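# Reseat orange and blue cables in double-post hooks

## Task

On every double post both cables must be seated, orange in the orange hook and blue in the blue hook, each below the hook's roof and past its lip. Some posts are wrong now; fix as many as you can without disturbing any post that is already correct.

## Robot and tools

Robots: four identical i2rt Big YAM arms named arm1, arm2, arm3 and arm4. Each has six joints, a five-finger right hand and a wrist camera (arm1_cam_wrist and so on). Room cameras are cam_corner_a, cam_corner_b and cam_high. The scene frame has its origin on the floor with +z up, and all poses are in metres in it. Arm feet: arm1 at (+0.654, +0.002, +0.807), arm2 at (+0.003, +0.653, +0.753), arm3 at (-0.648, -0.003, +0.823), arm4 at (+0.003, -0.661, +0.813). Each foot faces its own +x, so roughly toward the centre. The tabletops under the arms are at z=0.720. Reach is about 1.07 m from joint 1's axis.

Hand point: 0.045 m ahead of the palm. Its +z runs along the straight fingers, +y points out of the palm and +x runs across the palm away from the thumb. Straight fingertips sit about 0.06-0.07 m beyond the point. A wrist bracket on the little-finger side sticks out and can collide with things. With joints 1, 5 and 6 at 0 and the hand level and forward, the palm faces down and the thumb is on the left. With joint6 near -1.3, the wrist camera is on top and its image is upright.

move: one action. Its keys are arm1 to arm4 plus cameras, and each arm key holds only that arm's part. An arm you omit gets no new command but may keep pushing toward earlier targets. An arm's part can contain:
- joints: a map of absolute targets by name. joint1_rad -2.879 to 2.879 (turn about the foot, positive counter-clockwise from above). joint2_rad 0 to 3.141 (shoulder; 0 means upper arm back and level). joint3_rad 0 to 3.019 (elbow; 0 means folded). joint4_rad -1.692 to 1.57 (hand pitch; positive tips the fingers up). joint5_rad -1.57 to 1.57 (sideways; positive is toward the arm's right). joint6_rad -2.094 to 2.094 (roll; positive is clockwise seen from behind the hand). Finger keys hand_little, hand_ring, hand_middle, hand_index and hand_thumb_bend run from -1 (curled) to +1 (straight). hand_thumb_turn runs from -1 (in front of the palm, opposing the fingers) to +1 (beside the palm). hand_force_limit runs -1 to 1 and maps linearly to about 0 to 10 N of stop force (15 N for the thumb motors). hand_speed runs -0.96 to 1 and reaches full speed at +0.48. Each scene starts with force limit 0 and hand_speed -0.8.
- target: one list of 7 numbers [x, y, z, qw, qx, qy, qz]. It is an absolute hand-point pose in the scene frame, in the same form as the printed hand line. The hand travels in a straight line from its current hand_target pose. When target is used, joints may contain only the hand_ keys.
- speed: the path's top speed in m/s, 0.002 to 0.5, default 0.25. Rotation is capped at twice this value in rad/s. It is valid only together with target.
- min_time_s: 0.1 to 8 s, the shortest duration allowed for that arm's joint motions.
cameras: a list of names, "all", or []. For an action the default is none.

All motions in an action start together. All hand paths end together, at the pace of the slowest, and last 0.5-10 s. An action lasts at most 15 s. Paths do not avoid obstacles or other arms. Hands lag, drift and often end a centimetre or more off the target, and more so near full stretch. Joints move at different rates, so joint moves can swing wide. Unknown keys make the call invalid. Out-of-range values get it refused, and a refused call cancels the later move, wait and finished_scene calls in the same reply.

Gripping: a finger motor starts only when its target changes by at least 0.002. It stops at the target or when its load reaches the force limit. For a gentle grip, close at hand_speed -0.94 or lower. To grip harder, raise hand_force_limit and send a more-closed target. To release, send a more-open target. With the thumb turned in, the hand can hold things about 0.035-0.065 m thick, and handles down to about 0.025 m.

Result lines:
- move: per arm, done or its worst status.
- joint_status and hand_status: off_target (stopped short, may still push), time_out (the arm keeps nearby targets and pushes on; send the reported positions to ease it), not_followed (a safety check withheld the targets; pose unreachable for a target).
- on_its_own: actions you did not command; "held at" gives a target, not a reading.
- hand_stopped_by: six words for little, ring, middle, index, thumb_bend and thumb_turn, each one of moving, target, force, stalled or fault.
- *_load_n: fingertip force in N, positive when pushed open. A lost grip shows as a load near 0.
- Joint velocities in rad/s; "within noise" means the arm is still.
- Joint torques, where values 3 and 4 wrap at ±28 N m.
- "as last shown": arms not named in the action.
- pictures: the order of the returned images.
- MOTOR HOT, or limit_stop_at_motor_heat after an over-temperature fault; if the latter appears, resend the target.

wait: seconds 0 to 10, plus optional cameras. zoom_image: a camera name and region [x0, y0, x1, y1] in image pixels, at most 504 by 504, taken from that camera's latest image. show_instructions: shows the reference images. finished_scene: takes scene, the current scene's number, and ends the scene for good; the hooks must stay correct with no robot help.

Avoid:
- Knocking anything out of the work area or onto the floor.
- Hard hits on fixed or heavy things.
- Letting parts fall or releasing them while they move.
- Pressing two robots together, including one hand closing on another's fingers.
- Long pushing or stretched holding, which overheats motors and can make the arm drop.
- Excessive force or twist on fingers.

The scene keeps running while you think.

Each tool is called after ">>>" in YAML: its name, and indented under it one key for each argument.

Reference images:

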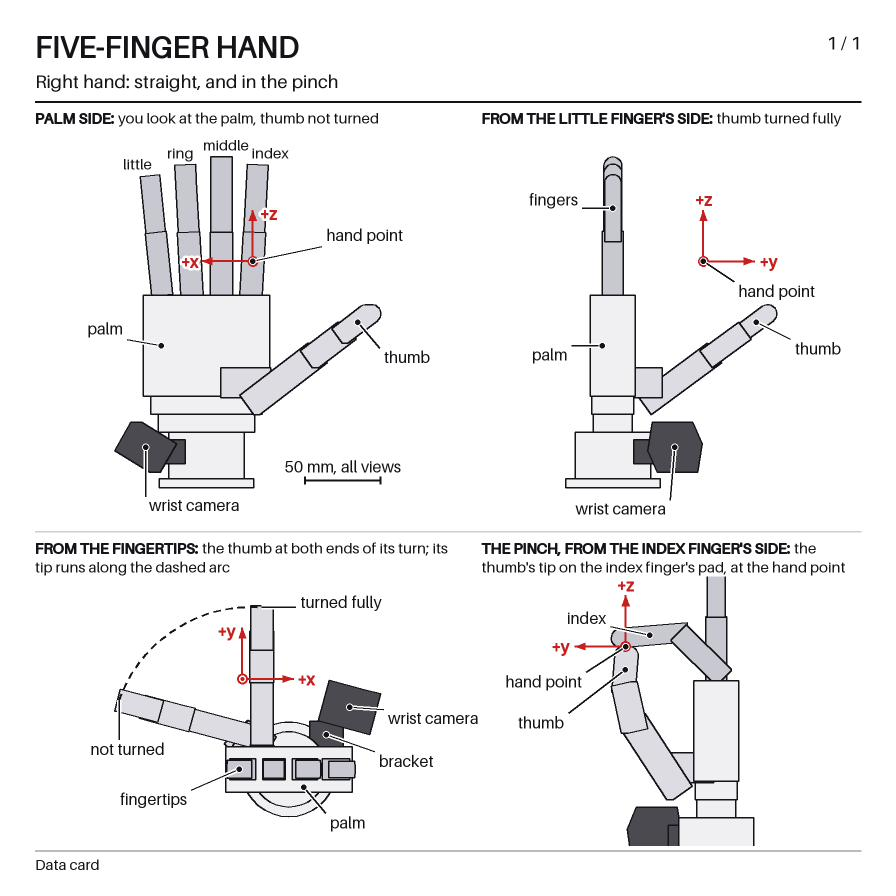

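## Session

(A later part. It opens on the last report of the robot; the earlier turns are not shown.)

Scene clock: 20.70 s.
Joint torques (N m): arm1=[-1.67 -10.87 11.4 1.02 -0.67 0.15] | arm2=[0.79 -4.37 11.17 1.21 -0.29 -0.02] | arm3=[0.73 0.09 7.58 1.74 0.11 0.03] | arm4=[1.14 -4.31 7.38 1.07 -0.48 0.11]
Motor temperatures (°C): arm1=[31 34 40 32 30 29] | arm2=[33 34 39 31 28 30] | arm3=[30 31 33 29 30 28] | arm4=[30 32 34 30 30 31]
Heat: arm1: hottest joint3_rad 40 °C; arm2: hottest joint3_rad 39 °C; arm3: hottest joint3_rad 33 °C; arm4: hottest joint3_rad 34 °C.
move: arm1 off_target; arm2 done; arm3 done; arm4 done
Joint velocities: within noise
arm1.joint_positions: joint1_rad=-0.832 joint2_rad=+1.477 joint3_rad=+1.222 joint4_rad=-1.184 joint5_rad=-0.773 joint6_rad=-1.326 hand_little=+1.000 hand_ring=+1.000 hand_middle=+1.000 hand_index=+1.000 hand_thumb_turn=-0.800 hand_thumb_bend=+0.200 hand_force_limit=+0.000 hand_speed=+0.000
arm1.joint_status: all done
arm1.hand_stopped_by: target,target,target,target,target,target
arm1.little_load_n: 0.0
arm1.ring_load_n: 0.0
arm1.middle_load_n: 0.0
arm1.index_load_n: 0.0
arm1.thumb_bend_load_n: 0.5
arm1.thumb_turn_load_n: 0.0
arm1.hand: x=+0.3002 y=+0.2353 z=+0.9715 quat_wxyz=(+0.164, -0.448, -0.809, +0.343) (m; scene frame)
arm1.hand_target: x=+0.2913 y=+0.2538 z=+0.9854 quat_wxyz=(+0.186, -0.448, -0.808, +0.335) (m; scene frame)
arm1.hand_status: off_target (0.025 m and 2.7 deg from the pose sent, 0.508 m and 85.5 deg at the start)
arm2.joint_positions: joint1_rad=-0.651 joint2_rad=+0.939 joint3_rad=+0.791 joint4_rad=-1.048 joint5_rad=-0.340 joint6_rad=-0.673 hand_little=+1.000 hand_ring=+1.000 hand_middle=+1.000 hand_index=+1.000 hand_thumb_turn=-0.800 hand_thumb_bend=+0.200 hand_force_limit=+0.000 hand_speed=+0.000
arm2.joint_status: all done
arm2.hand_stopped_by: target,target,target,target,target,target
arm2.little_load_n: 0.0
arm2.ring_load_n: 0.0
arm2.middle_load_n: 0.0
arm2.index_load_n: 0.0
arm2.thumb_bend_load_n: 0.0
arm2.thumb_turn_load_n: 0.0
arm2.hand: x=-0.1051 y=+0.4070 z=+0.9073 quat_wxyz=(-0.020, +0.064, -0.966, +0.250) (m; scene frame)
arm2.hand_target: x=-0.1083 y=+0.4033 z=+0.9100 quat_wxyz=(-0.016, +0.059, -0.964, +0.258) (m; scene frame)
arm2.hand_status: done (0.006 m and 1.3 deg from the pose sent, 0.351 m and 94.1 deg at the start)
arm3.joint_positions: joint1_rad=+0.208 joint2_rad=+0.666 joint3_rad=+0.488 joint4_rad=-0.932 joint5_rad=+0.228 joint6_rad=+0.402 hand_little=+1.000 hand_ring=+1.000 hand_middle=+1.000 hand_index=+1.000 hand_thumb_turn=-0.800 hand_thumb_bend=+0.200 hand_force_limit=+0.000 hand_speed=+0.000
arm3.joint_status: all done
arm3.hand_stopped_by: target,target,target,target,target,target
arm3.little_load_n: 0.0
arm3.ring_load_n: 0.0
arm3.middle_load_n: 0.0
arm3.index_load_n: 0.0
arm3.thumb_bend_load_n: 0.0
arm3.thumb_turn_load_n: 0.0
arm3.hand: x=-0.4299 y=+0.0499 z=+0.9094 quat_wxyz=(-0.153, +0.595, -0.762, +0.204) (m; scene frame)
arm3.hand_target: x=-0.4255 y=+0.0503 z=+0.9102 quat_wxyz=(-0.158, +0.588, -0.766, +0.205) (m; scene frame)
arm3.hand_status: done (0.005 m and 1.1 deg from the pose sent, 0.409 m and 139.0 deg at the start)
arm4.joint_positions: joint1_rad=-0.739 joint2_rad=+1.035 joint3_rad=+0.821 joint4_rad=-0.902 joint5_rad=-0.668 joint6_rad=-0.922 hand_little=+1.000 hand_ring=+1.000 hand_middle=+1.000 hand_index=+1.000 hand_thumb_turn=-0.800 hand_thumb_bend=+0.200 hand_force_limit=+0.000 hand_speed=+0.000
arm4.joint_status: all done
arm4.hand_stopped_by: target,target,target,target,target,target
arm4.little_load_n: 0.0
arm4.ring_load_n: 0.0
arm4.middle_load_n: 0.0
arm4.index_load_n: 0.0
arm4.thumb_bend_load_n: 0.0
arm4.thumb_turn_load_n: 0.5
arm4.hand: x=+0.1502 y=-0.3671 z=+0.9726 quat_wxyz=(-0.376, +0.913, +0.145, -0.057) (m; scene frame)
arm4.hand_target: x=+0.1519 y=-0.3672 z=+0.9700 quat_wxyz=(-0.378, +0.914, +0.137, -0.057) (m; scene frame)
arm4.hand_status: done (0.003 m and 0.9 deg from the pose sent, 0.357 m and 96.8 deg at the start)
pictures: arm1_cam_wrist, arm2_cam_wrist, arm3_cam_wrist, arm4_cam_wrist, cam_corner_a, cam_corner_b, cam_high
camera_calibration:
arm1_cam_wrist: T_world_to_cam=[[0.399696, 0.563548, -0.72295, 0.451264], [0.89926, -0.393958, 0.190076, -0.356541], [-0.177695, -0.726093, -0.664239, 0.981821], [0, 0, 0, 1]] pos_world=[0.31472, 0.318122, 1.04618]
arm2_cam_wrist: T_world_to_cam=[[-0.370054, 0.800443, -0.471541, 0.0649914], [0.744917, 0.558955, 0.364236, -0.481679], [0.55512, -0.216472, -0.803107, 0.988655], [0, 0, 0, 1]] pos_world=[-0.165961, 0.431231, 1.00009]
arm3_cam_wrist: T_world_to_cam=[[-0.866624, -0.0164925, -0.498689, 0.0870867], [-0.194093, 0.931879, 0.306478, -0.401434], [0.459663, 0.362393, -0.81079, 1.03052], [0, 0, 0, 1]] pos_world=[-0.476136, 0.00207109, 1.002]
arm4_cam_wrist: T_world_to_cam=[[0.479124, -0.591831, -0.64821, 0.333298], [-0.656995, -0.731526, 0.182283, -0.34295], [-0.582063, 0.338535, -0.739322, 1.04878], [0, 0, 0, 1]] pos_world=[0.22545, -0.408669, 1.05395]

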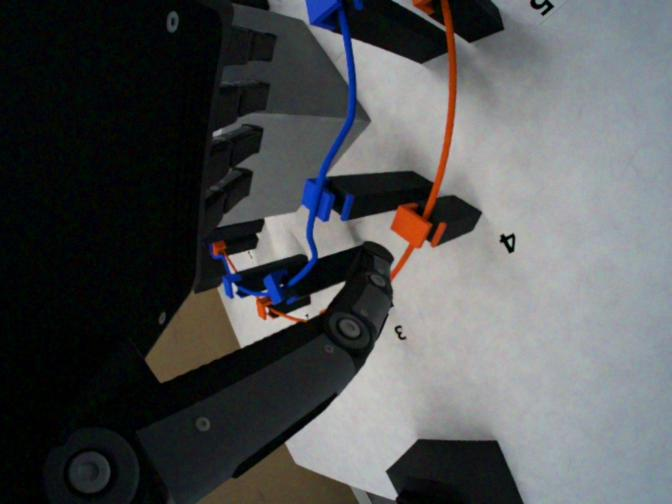

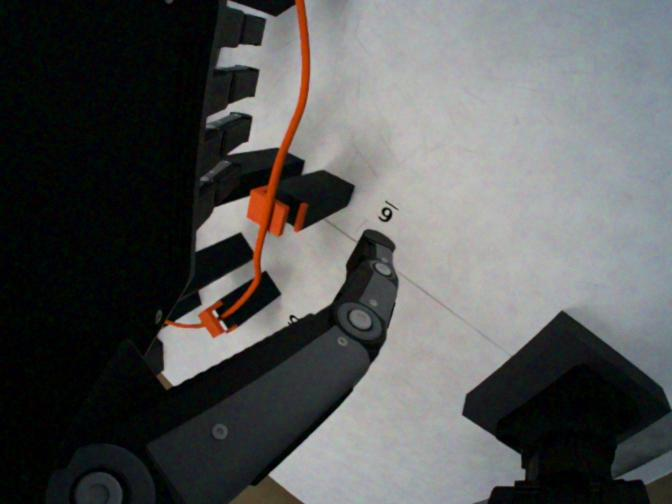

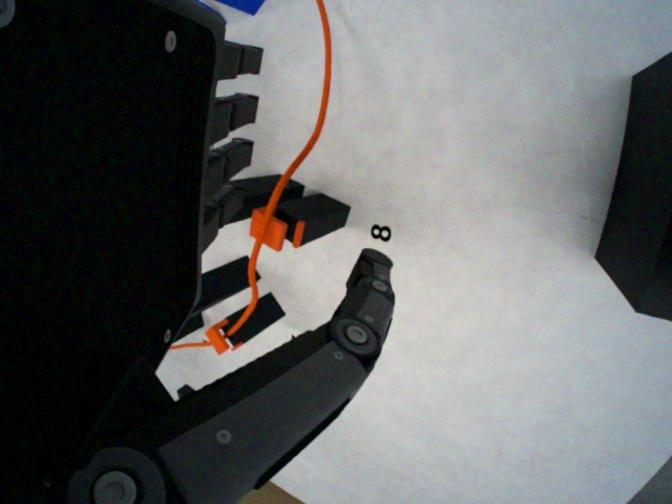

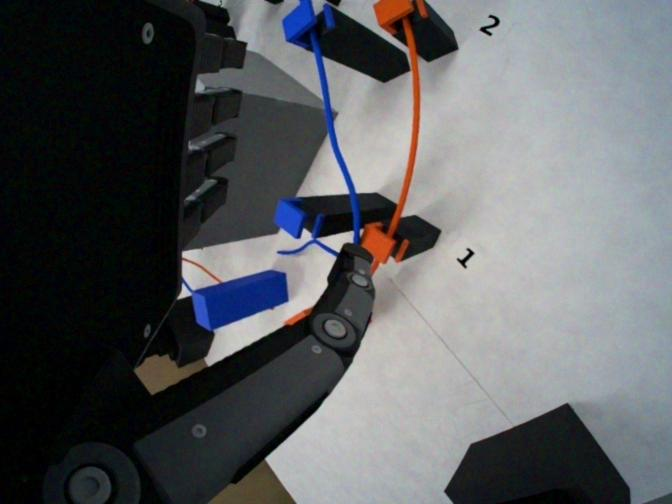

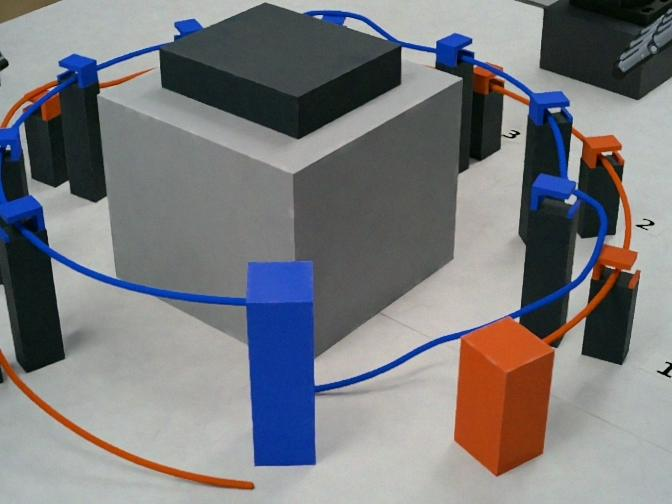

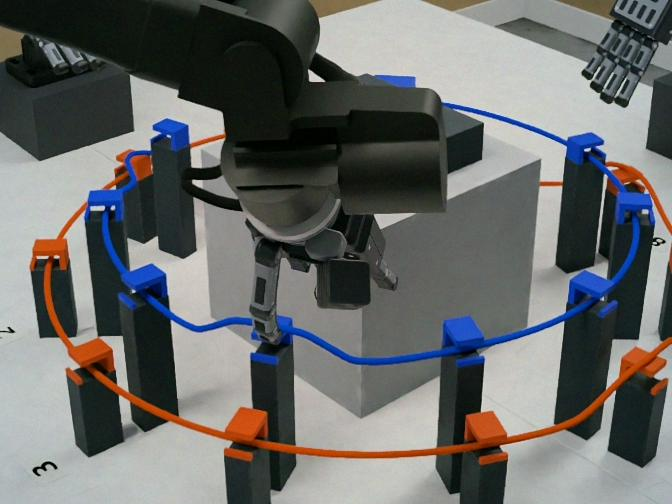

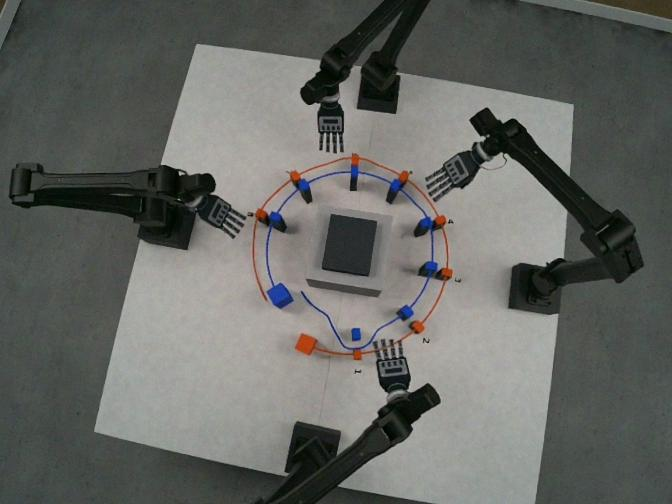

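>>> move:
  arm1: {"target": [0.231, 0.203, 0.909, -0.1855, 0.4479, 0.8080, -0.3347], "speed": 0.12, "joints": {"hand_thumb_bend": 0.3}}
  arm2: {"target": [-0.0925, 0.3657, 0.888, 0.0158, -0.0589, 0.9641, -0.2583], "speed": 0.12, "joints": {"hand_thumb_bend": 0.3}}
  arm3: {"target": [-0.3598, 0.0472, 0.868, 0.1576, -0.5880, 0.7663, -0.2053], "speed": 0.12, "joints": {"hand_thumb_bend": 0.3}}
  arm4: {"target": [0.1240, -0.3295, 0.869, -0.3785, 0.9137, 0.1366, -0.0566], "speed": 0.12, "joints": {"hand_thumb_bend": 0.3}}
  cameras: ["all"]

Scene clock: 30.20 s.
Joint torques (N m): arm1=[-0.03 -10.93 7.31 1.66 -0.55 0.2] | arm2=[1.96 -4.84 10.84 1.31 0.02 -0.04] | arm3=[0.5 -2.43 7.9 1.74 0.05 -0.15] | arm4=[0.79 -5.19 6.76 1.36 -0.28 0.09]
Motor temperatures (°C): arm1=[31 35 41 32 30 29] | arm2=[33 34 40 31 28 30] | arm3=[30 31 34 29 30 28] | arm4=[30 32 34 30 30 31]
Heat: arm1: hottest joint3_rad 41 °C; arm2: hottest joint3_rad 40 °C; arm3: hottest joint3_rad 34 °C; arm4: hottest joint3_rad 34 °C.
move: arm1 done; arm2 done; arm3 off_target; arm4 done
Joint velocities: within noise
arm1.joint_positions: joint1_rad=-0.682 joint2_rad=+1.532 joint3_rad=+1.123 joint4_rad=-0.822 joint5_rad=-0.730 joint6_rad=-1.095 hand_little=+1.000 hand_ring=+1.000 hand_middle=+1.000 hand_index=+1.000 hand_thumb_turn=-0.800 hand_thumb_bend=+0.300 hand_force_limit=+0.000 hand_speed=+0.000
arm1.joint_status: all done
arm1.hand_stopped_by: target,target,target,target,target,target
arm1.little_load_n: 0.0
arm1.ring_load_n: 0.0
arm1.middle_load_n: 0.0
arm1.index_load_n: 0.0
arm1.thumb_bend_load_n: 0.0
arm1.thumb_turn_load_n: 0.0
arm1.hand: x=+0.2350 y=+0.2057 z=+0.9162 quat_wxyz=(+0.190, -0.448, -0.807, +0.334) (m; scene frame)
arm1.hand_target: x=+0.2312 y=+0.2029 z=+0.9090 quat_wxyz=(+0.185, -0.448, -0.808, +0.335) (m; scene frame)
arm1.hand_status: done (0.009 m and 0.5 deg from the pose sent, 0.099 m and 2.7 deg at the start)
arm2.joint_positions: joint1_rad=-0.542 joint2_rad=+1.012 joint3_rad=+0.777 joint4_rad=-0.916 joint5_rad=-0.297 joint6_rad=-0.554 hand_little=+1.000 hand_ring=+1.000 hand_middle=+1.000 hand_index=+1.000 hand_thumb_turn=-0.800 hand_thumb_bend=+0.300 hand_force_limit=+0.000 hand_speed=+0.000
arm2.joint_status: all done
arm2.hand_stopped_by: target,target,target,target,target,target
arm2.little_load_n: 0.0
arm2.ring_load_n: 0.0
arm2.middle_load_n: 0.0
arm2.index_load_n: 0.0
arm2.thumb_bend_load_n: 0.0
arm2.thumb_turn_load_n: 0.0
arm2.hand: x=-0.0925 y=+0.3701 z=+0.8880 quat_wxyz=(-0.018, +0.059, -0.965, +0.254) (m; scene frame)
arm2.hand_target: x=-0.0925 y=+0.3658 z=+0.8880 quat_wxyz=(-0.016, +0.059, -0.964, +0.258) (m; scene frame)
arm2.hand_status: done (0.004 m and 0.6 deg from the pose sent, 0.047 m and 1.3 deg at the start)
arm3.joint_positions: joint1_rad=+0.143 joint2_rad=+0.973 joint3_rad=+0.487 joint4_rad=-0.625 joint5_rad=+0.198 joint6_rad=+0.360 hand_little=+1.000 hand_ring=+1.000 hand_middle=+1.000 hand_index=+1.000 hand_thumb_turn=-0.800 hand_thumb_bend=+0.300 hand_force_limit=+0.000 hand_speed=+0.000
arm3.joint_status: all done
arm3.hand_stopped_by: target,target,target,target,target,target
arm3.little_load_n: 0.0
arm3.ring_load_n: -0.5
arm3.middle_load_n: 0.0
arm3.index_load_n: 0.0
arm3.thumb_bend_load_n: 0.0
arm3.thumb_turn_load_n: 0.0
arm3.hand: x=-0.3692 y=+0.0483 z=+0.8628 quat_wxyz=(-0.150, +0.589, -0.768, +0.200) (m; scene frame)
arm3.hand_target: x=-0.3600 y=+0.0471 z=+0.8682 quat_wxyz=(-0.157, +0.588, -0.766, +0.205) (m; scene frame)
arm3.hand_status: off_target (0.011 m and 1.1 deg from the pose sent, 0.081 m and 1.1 deg at the start)
arm4.joint_positions: joint1_rad=-0.600 joint2_rad=+1.184 joint3_rad=+0.628 joint4_rad=-0.461 joint5_rad=-0.599 joint6_rad=-0.756 hand_little=+1.000 hand_ring=+1.000 hand_middle=+1.000 hand_index=+1.000 hand_thumb_turn=-0.800 hand_thumb_bend=+0.300 hand_force_limit=+0.000 hand_speed=+0.000
arm4.joint_status: all done
arm4.hand_stopped_by: target,target,target,target,target,target
arm4.little_load_n: 0.0
arm4.ring_load_n: 0.0
arm4.middle_load_n: 0.0
arm4.index_load_n: 0.0
arm4.thumb_bend_load_n: 0.0
arm4.thumb_turn_load_n: 0.0
arm4.hand: x=+0.1264 y=-0.3307 z=+0.8717 quat_wxyz=(-0.378, +0.914, +0.139, -0.055) (m; scene frame)
arm4.hand_target: x=+0.1240 y=-0.3295 z=+0.8691 quat_wxyz=(-0.379, +0.914, +0.137, -0.057) (m; scene frame)
arm4.hand_status: done (0.004 m and 0.3 deg from the pose sent, 0.113 m and 0.9 deg at the start)
pictures: arm1_cam_wrist, arm2_cam_wrist, arm3_cam_wrist, arm4_cam_wrist, cam_corner_a, cam_corner_b, cam_high
camera_calibration:
arm1_cam_wrist: T_world_to_cam=[[0.388366, 0.580181, -0.715934, 0.446837], [0.895462, -0.421006, 0.144576, -0.251021], [-0.217532, -0.69724, -0.683034, 0.93273], [0, 0, 0, 1]] pos_world=[0.254142, 0.285409, 0.993284]
arm2_cam_wrist: T_world_to_cam=[[-0.361654, 0.800153, -0.4785, 0.0971921], [0.751352, 0.554006, 0.358536, -0.455827], [0.551975, -0.229856, -0.801555, 0.961438], [0, 0, 0, 1]] pos_world=[-0.153053, 0.395754, 0.980582]
arm3_cam_wrist: T_world_to_cam=[[-0.871597, 0.000554967, -0.490223, 0.106496], [-0.176436, 0.932631, 0.314753, -0.374551], [0.457372, 0.360831, -0.812781, 0.966402], [0, 0, 0, 1]] pos_world=[-0.415268, 0.000551906, 0.95557]
arm4_cam_wrist: T_world_to_cam=[[0.470664, -0.595878, -0.650696, 0.302753], [-0.665043, -0.724242, 0.182185, -0.310039], [-0.579821, 0.346993, -0.737159, 0.94858], [0, 0, 0, 1]] pos_world=[0.201323, -0.37329, 0.952739]

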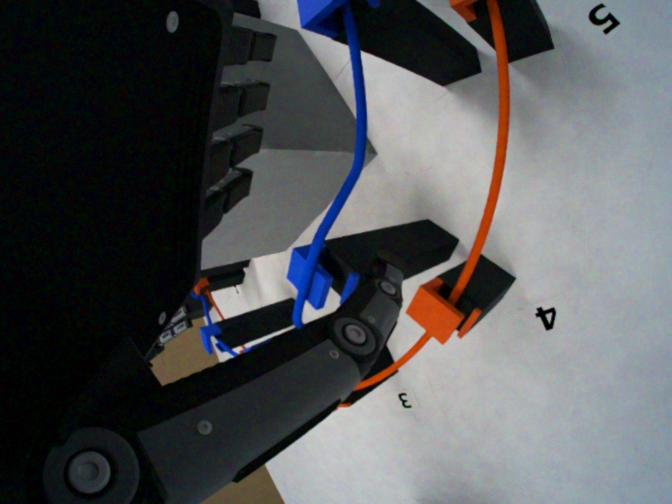

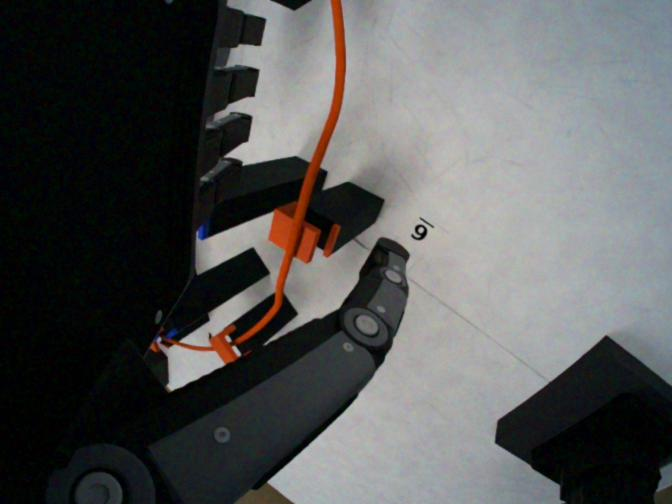

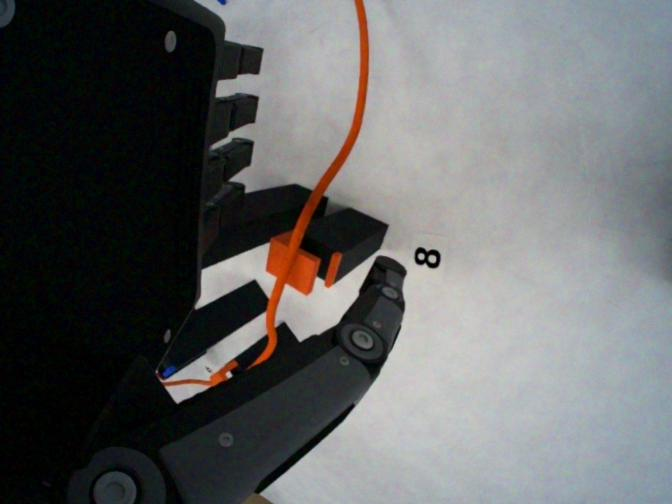

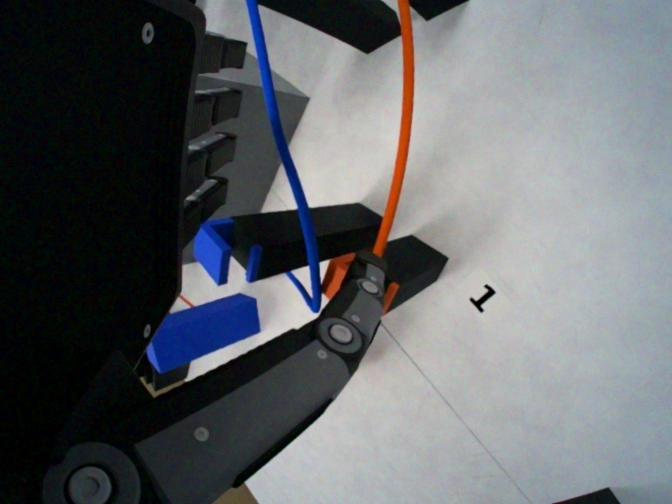

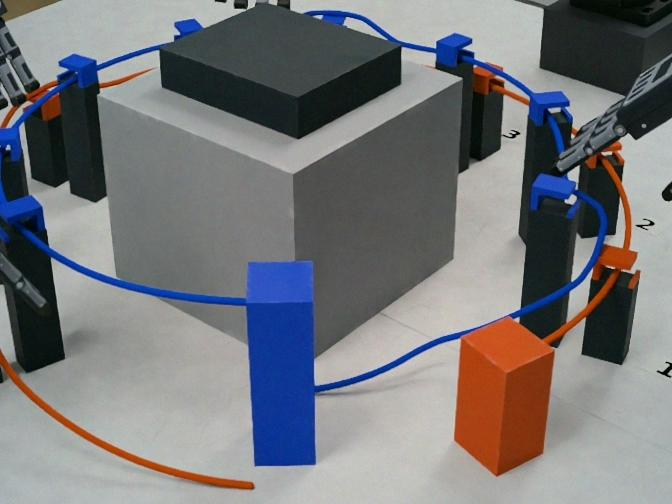

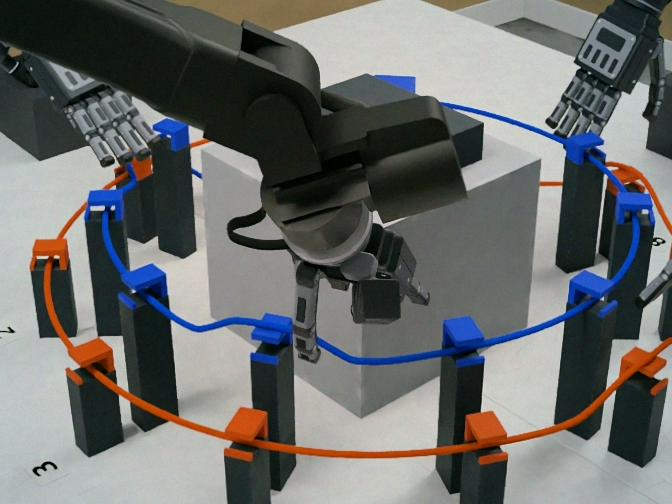

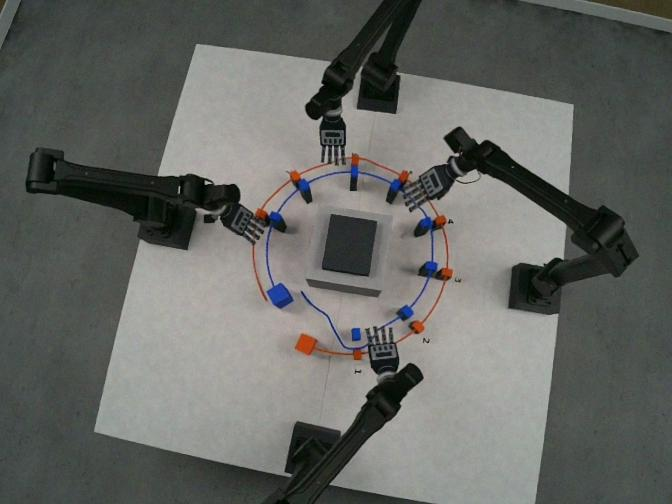

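>>> zoom_image:
  camera: "arm1_cam_wrist"
  region: [270, 120, 420, 330]

>>> zoom_image:
  camera: "arm2_cam_wrist"
  region: [230, 80, 420, 290]

>>> zoom_image:
  camera: "arm3_cam_wrist"
  region: [230, 100, 420, 310]

>>> zoom_image:
  camera: "arm4_cam_wrist"
  region: [180, 120, 400, 330]

Scaled by 2.400 from the camera's 672x504 image, which has a finer 960x720 frame.

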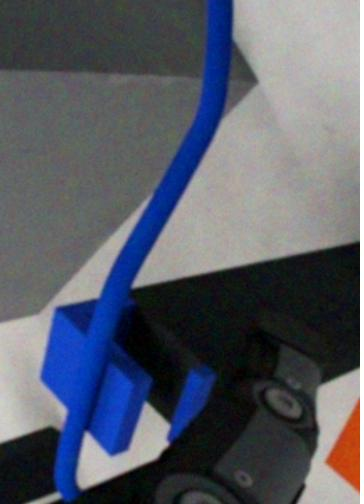

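Scaled by 2.400 from the camera's 672x504 image, which has a finer 960x720 frame.

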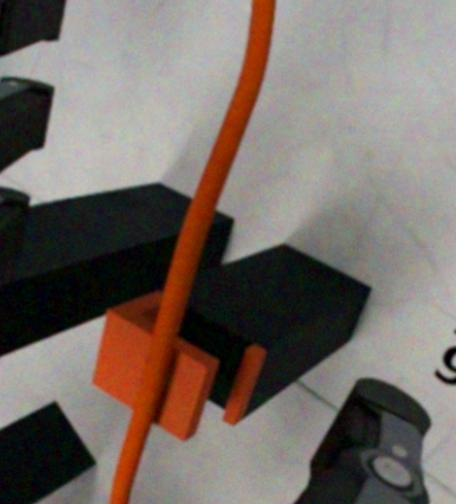

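Scaled by 2.400 from the camera's 672x504 image, which has a finer 960x720 frame.

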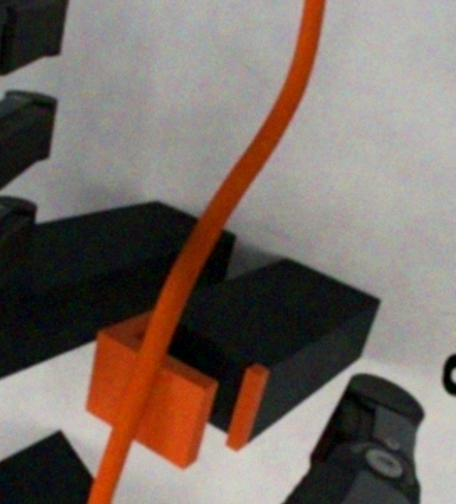

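Scaled by 2.291 from the camera's 672x504 image, which has a finer 960x720 frame.

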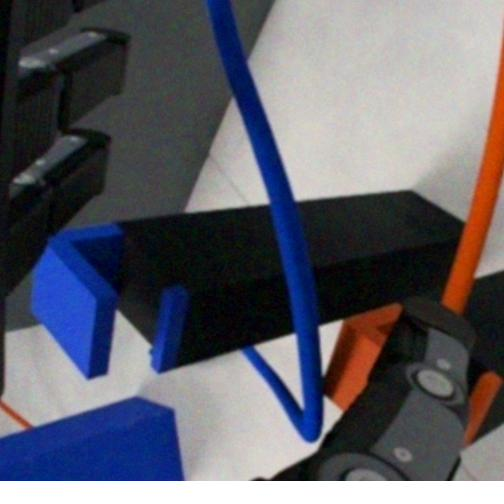

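>>> move:
  arm1: {"target": [0.190, 0.1700, 0.852, -0.1855, 0.4479, 0.8080, -0.3347], "speed": 0.08, "joints": {"hand_middle": 0.3}}
  arm2: {"target": [-0.0858, 0.3290, 0.8300, 0.0158, -0.0589, 0.9641, -0.2583], "speed": 0.08}
  arm3: {"target": [-0.3205, 0.0370, 0.8115, 0.1576, -0.5880, 0.7663, -0.2053], "speed": 0.08}
  arm4: {"target": [0.1075, -0.2840, 0.8235, -0.3785, 0.9137, 0.1366, -0.0566], "speed": 0.08}
  cameras: ["all"]

>>> zoom_image:
  camera: "arm1_cam_wrist"
  region: [200, 130, 430, 360]

>>> zoom_image:
  camera: "arm2_cam_wrist"
  region: [200, 130, 430, 360]

>>> zoom_image:
  camera: "arm3_cam_wrist"
  region: [200, 130, 430, 360]

>>> zoom_image:
  camera: "arm4_cam_wrist"
  region: [200, 130, 430, 360]

Scene clock: 37.90 s.
Joint torques (N m): arm1=[0.09 -11.75 6.98 1.85 -0.51 0.18] | arm2=[2.02 -6.83 10.22 1.35 0.05 -0.03] | arm3=[0.44 -4.54 6.23 1.78 0.02 -0.13] | arm4=[2.37 -7.12 5.83 1.25 -0.18 0.09]
Motor temperatures (°C): arm1=[31 35 42 32 31 29] | arm2=[33 34 41 31 28 30] | arm3=[30 31 34 29 30 28] | arm4=[30 32 35 30 30 31]
Heat: arm1: hottest joint3_rad 42 °C; arm2: hottest joint3_rad 41 °C; arm3: hottest joint3_rad 34 °C; arm4: hottest joint3_rad 35 °C.
move: arm1 done; arm2 done; arm3 done; arm4 done
Joint velocities: within noise
arm1.joint_positions: joint1_rad=-0.574 joint2_rad=+1.632 joint3_rad=+1.069 joint4_rad=-0.582 joint5_rad=-0.689 joint6_rad=-0.962 hand_little=+1.000 hand_ring=+1.000 hand_middle=+0.300 hand_index=+1.000 hand_thumb_turn=-0.800 hand_thumb_bend=+0.300 hand_force_limit=+0.000 hand_speed=+0.000
arm1.joint_status: all done
arm1.hand_stopped_by: target,target,target,target,target,target
arm1.little_load_n: 0.0
arm1.ring_load_n: 0.0
arm1.middle_load_n: 0.0
arm1.index_load_n: 0.0
arm1.thumb_bend_load_n: 0.0
arm1.thumb_turn_load_n: 0.0
arm1.hand: x=+0.1934 y=+0.1746 z=+0.8596 quat_wxyz=(+0.190, -0.449, -0.807, +0.334) (m; scene frame)
arm1.hand_target: x=+0.1901 y=+0.1700 z=+0.8522 quat_wxyz=(+0.186, -0.448, -0.808, +0.335) (m; scene frame)
arm1.hand_status: done (0.010 m and 0.5 deg from the pose sent, 0.086 m and 0.5 deg at the start)
arm2.joint_positions: joint1_rad=-0.467 joint2_rad=+1.166 joint3_rad=+0.716 joint4_rad=-0.686 joint5_rad=-0.265 joint6_rad=-0.484 hand_little=+1.000 hand_ring=+1.000 hand_middle=+1.000 hand_index=+1.000 hand_thumb_turn=-0.800 hand_thumb_bend=+0.300 hand_force_limit=+0.000 hand_speed=+0.000
arm2.joint_status: not commanded
arm2.hand_stopped_by: target,target,target,target,target,target
arm2.little_load_n: 0.0
arm2.ring_load_n: 0.0
arm2.middle_load_n: 0.0
arm2.index_load_n: 0.0
arm2.thumb_bend_load_n: 0.0
arm2.thumb_turn_load_n: 0.0
arm2.hand: x=-0.0864 y=+0.3339 z=+0.8290 quat_wxyz=(-0.019, +0.059, -0.966, +0.252) (m; scene frame)
arm2.hand_target: x=-0.0858 y=+0.3291 z=+0.8301 quat_wxyz=(-0.016, +0.059, -0.964, +0.258) (m; scene frame)
arm2.hand_status: done (0.005 m and 0.8 deg from the pose sent, 0.071 m and 0.6 deg at the start)
arm3.joint_positions: joint1_rad=+0.087 joint2_rad=+1.234 joint3_rad=+0.487 joint4_rad=-0.342 joint5_rad=+0.172 joint6_rad=+0.310 hand_little=+1.000 hand_ring=+1.000 hand_middle=+1.000 hand_index=+1.000 hand_thumb_turn=-0.800 hand_thumb_bend=+0.300 hand_force_limit=+0.000 hand_speed=+0.000
arm3.joint_status: not commanded
arm3.hand_stopped_by: target,target,target,target,target,target
arm3.little_load_n: 0.0
arm3.ring_load_n: 0.0
arm3.middle_load_n: 0.0
arm3.index_load_n: 0.0
arm3.thumb_bend_load_n: 0.0
arm3.thumb_turn_load_n: -0.5
arm3.hand: x=-0.3251 y=+0.0393 z=+0.8118 quat_wxyz=(-0.155, +0.588, -0.768, +0.202) (m; scene frame)
arm3.hand_target: x=-0.3205 y=+0.0370 z=+0.8116 quat_wxyz=(-0.158, +0.588, -0.766, +0.205) (m; scene frame)
arm3.hand_status: done (0.005 m and 0.5 deg from the pose sent, 0.072 m and 1.1 deg at the start)
arm4.joint_positions: joint1_rad=-0.481 joint2_rad=+1.364 joint3_rad=+0.628 joint4_rad=-0.215 joint5_rad=-0.532 joint6_rad=-0.639 hand_little=+1.000 hand_ring=+1.000 hand_middle=+1.000 hand_index=+1.000 hand_thumb_turn=-0.800 hand_thumb_bend=+0.300 hand_force_limit=+0.000 hand_speed=+0.000
arm4.joint_status: not commanded
arm4.hand_stopped_by: target,target,target,target,target,target
arm4.little_load_n: 0.0
arm4.ring_load_n: 0.0
arm4.middle_load_n: -0.5
arm4.index_load_n: 0.0
arm4.thumb_bend_load_n: 0.0
arm4.thumb_turn_load_n: 0.0
arm4.hand: x=+0.1114 y=-0.2836 z=+0.8278 quat_wxyz=(-0.379, +0.913, +0.139, -0.054) (m; scene frame)
arm4.hand_target: x=+0.1076 y=-0.2840 z=+0.8237 quat_wxyz=(-0.379, +0.914, +0.137, -0.057) (m; scene frame)
arm4.hand_status: done (0.006 m and 0.4 deg from the pose sent, 0.070 m and 0.3 deg at the start)
pictures: arm1_cam_wrist, arm2_cam_wrist, arm3_cam_wrist, arm4_cam_wrist, cam_corner_a, cam_corner_b, cam_high
camera_calibration:
arm1_cam_wrist: T_world_to_cam=[[0.38907, 0.579697, -0.715944, 0.440458], [0.894964, -0.422044, 0.144629, -0.218448], [-0.218319, -0.697015, -0.683013, 0.863449], [0, 0, 0, 1]] pos_world=[0.212641, 0.25431, 0.936684]
arm2_cam_wrist: T_world_to_cam=[[-0.36076, 0.802291, -0.475585, 0.0970163], [0.751417, 0.552087, 0.36135, -0.420854], [0.552472, -0.227002, -0.802026, 0.901927], [0, 0, 0, 1]] pos_world=[-0.147053, 0.359251, 0.921584]
arm3_cam_wrist: T_world_to_cam=[[-0.865645, 0.00215718, -0.500653, 0.130192], [-0.179854, 0.931899, 0.314988, -0.343597], [0.467237, 0.362712, -0.806306, 0.905842], [0, 0, 0, 1]] pos_world=[-0.37234, -0.00864307, 0.903796]
arm4_cam_wrist: T_world_to_cam=[[0.472181, -0.593872, -0.65143, 0.310331], [-0.665815, -0.724585, 0.177955, -0.2744], [-0.577699, 0.349705, -0.737544, 0.892076], [0, 0, 0, 1]] pos_world=[0.18612, -0.326493, 0.908935]

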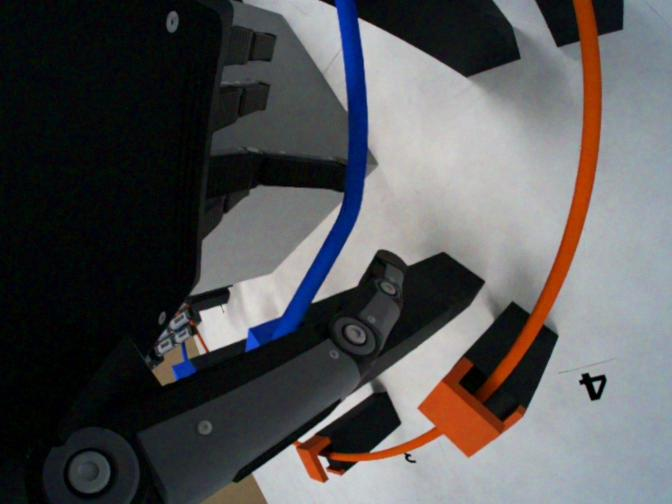

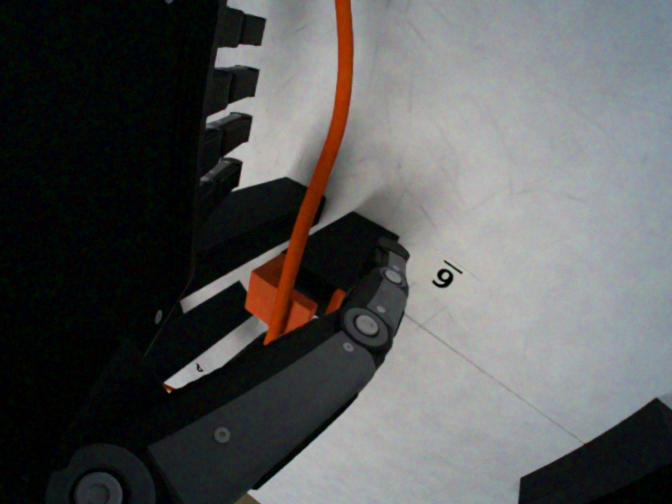

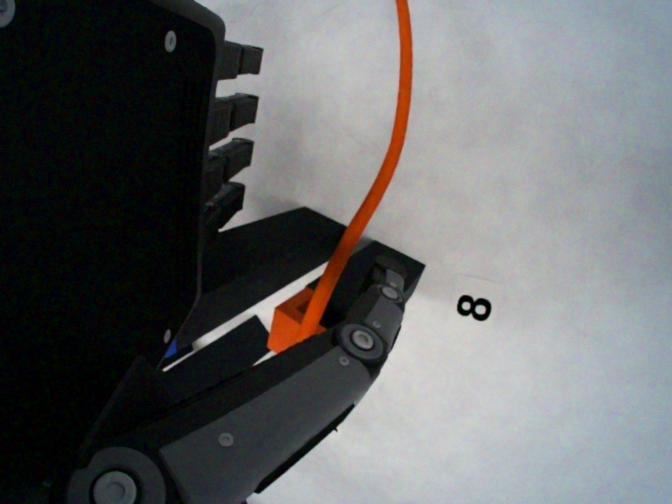

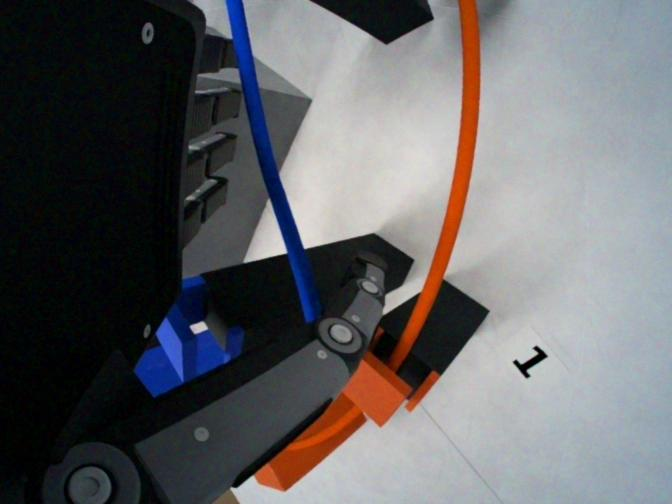

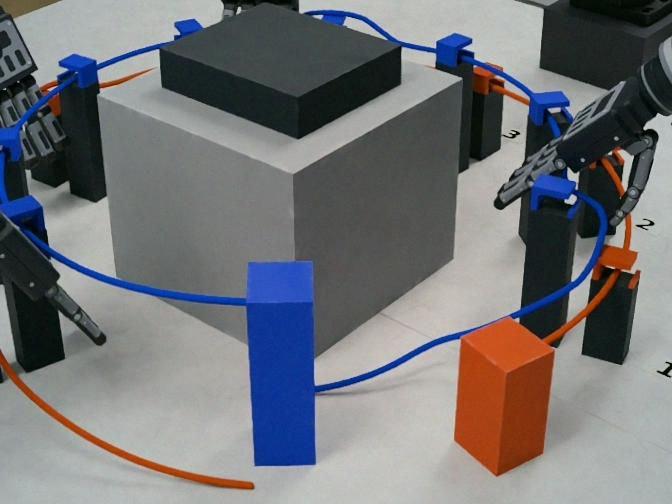

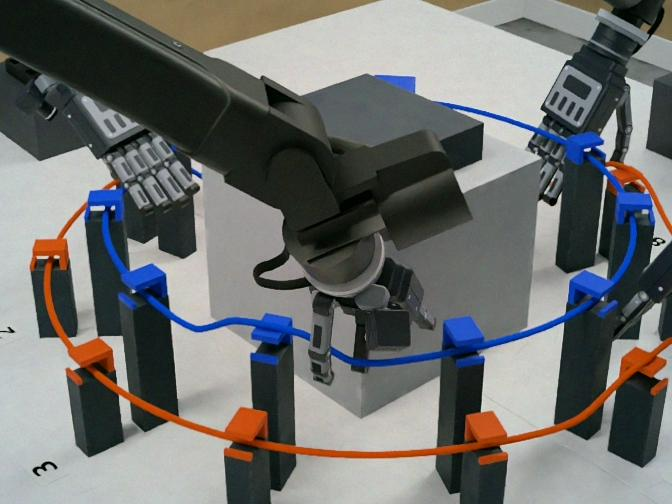

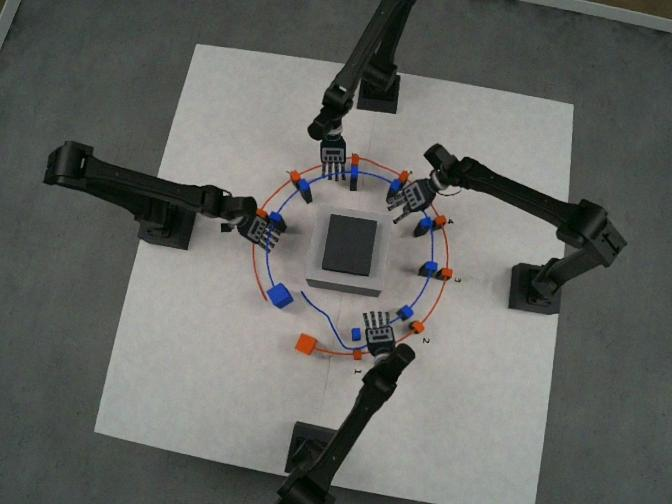

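Scaled by 2.191 from the camera's 672x504 image, which has a finer 960x720 frame.

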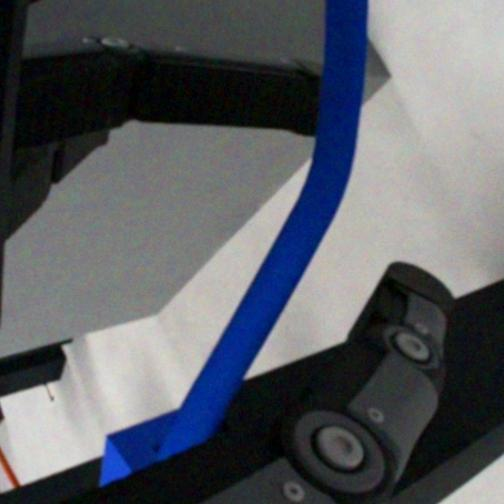

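Scaled by 2.191 from the camera's 672x504 image, which has a finer 960x720 frame.

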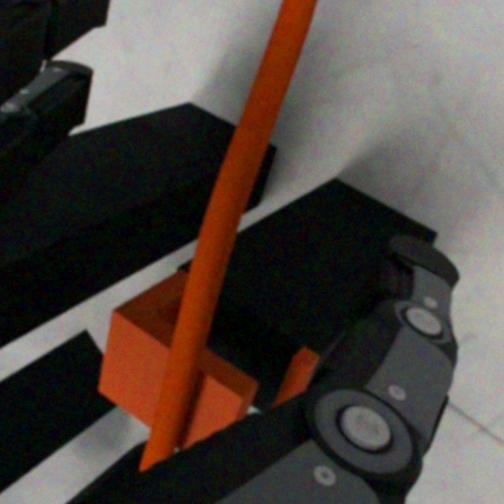

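Scaled by 2.191 from the camera's 672x504 image, which has a finer 960x720 frame.

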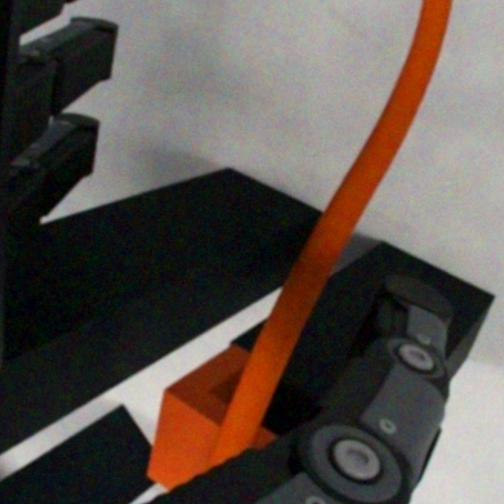

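Scaled by 2.191 from the camera's 672x504 image, which has a finer 960x720 frame.

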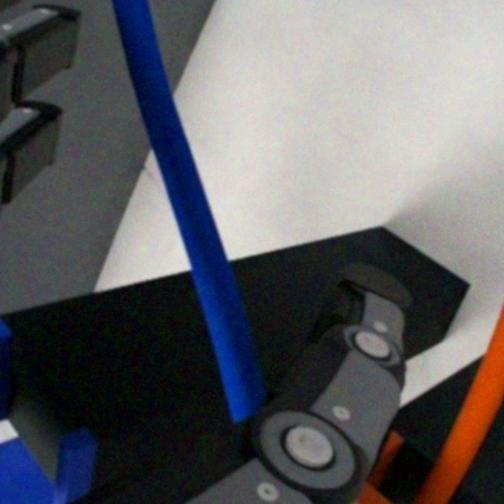

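>>> zoom_image:
  camera: "arm1_cam_wrist"
  region: [280, 190, 400, 310]

>>> zoom_image:
  camera: "cam_corner_b"
  region: [230, 280, 450, 400]

Scaled by 4.200 from the camera's 672x504 image, which has a finer 960x720 frame.

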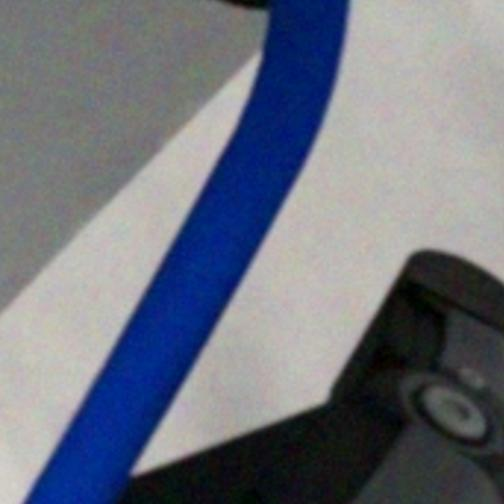

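Scaled by 2.291 from the camera's 672x504 image, which has a finer 960x720 frame.

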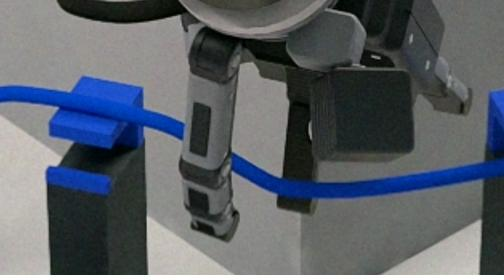

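>>> zoom_image:
  camera: "arm1_cam_wrist"
  region: [270, 290, 320, 340]

>>> zoom_image:
  camera: "arm1_cam_wrist"
  region: [300, 230, 350, 280]

>>> zoom_image:
  camera: "arm2_cam_wrist"
  region: [270, 220, 320, 270]

>>> zoom_image:
  camera: "arm3_cam_wrist"
  region: [310, 230, 360, 280]

>>> zoom_image:
  camera: "arm4_cam_wrist"
  region: [280, 240, 330, 290]

Scaled by 10.080 from the camera's 672x504 image, which has a finer 960x720 frame.

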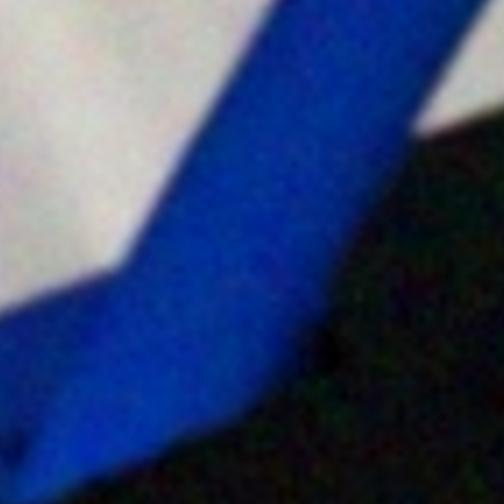

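Scaled by 10.080 from the camera's 672x504 image, which has a finer 960x720 frame.

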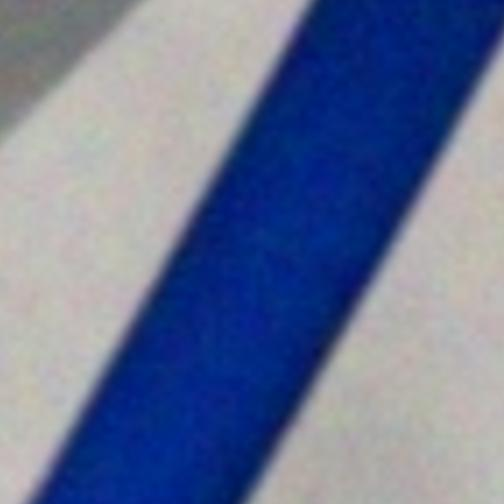

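Scaled by 10.080 from the camera's 672x504 image, which has a finer 960x720 frame.

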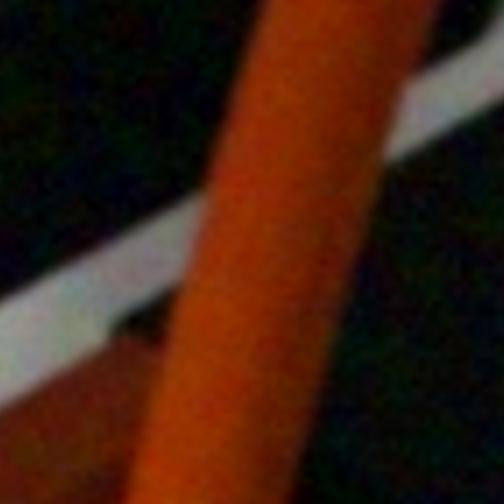

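Scaled by 10.080 from the camera's 672x504 image, which has a finer 960x720 frame.

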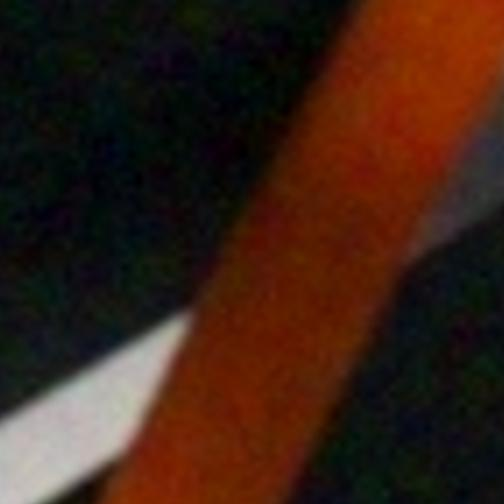

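Scaled by 10.080 from the camera's 672x504 image, which has a finer 960x720 frame.

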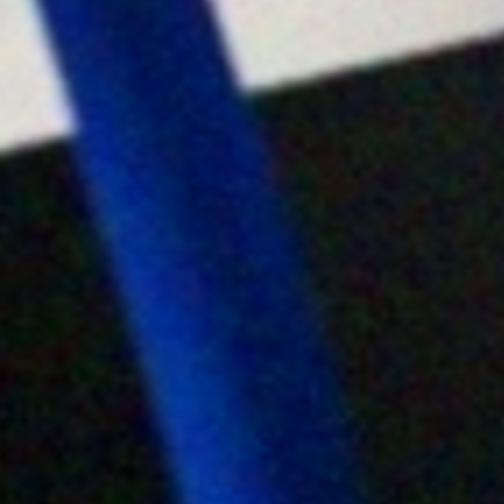

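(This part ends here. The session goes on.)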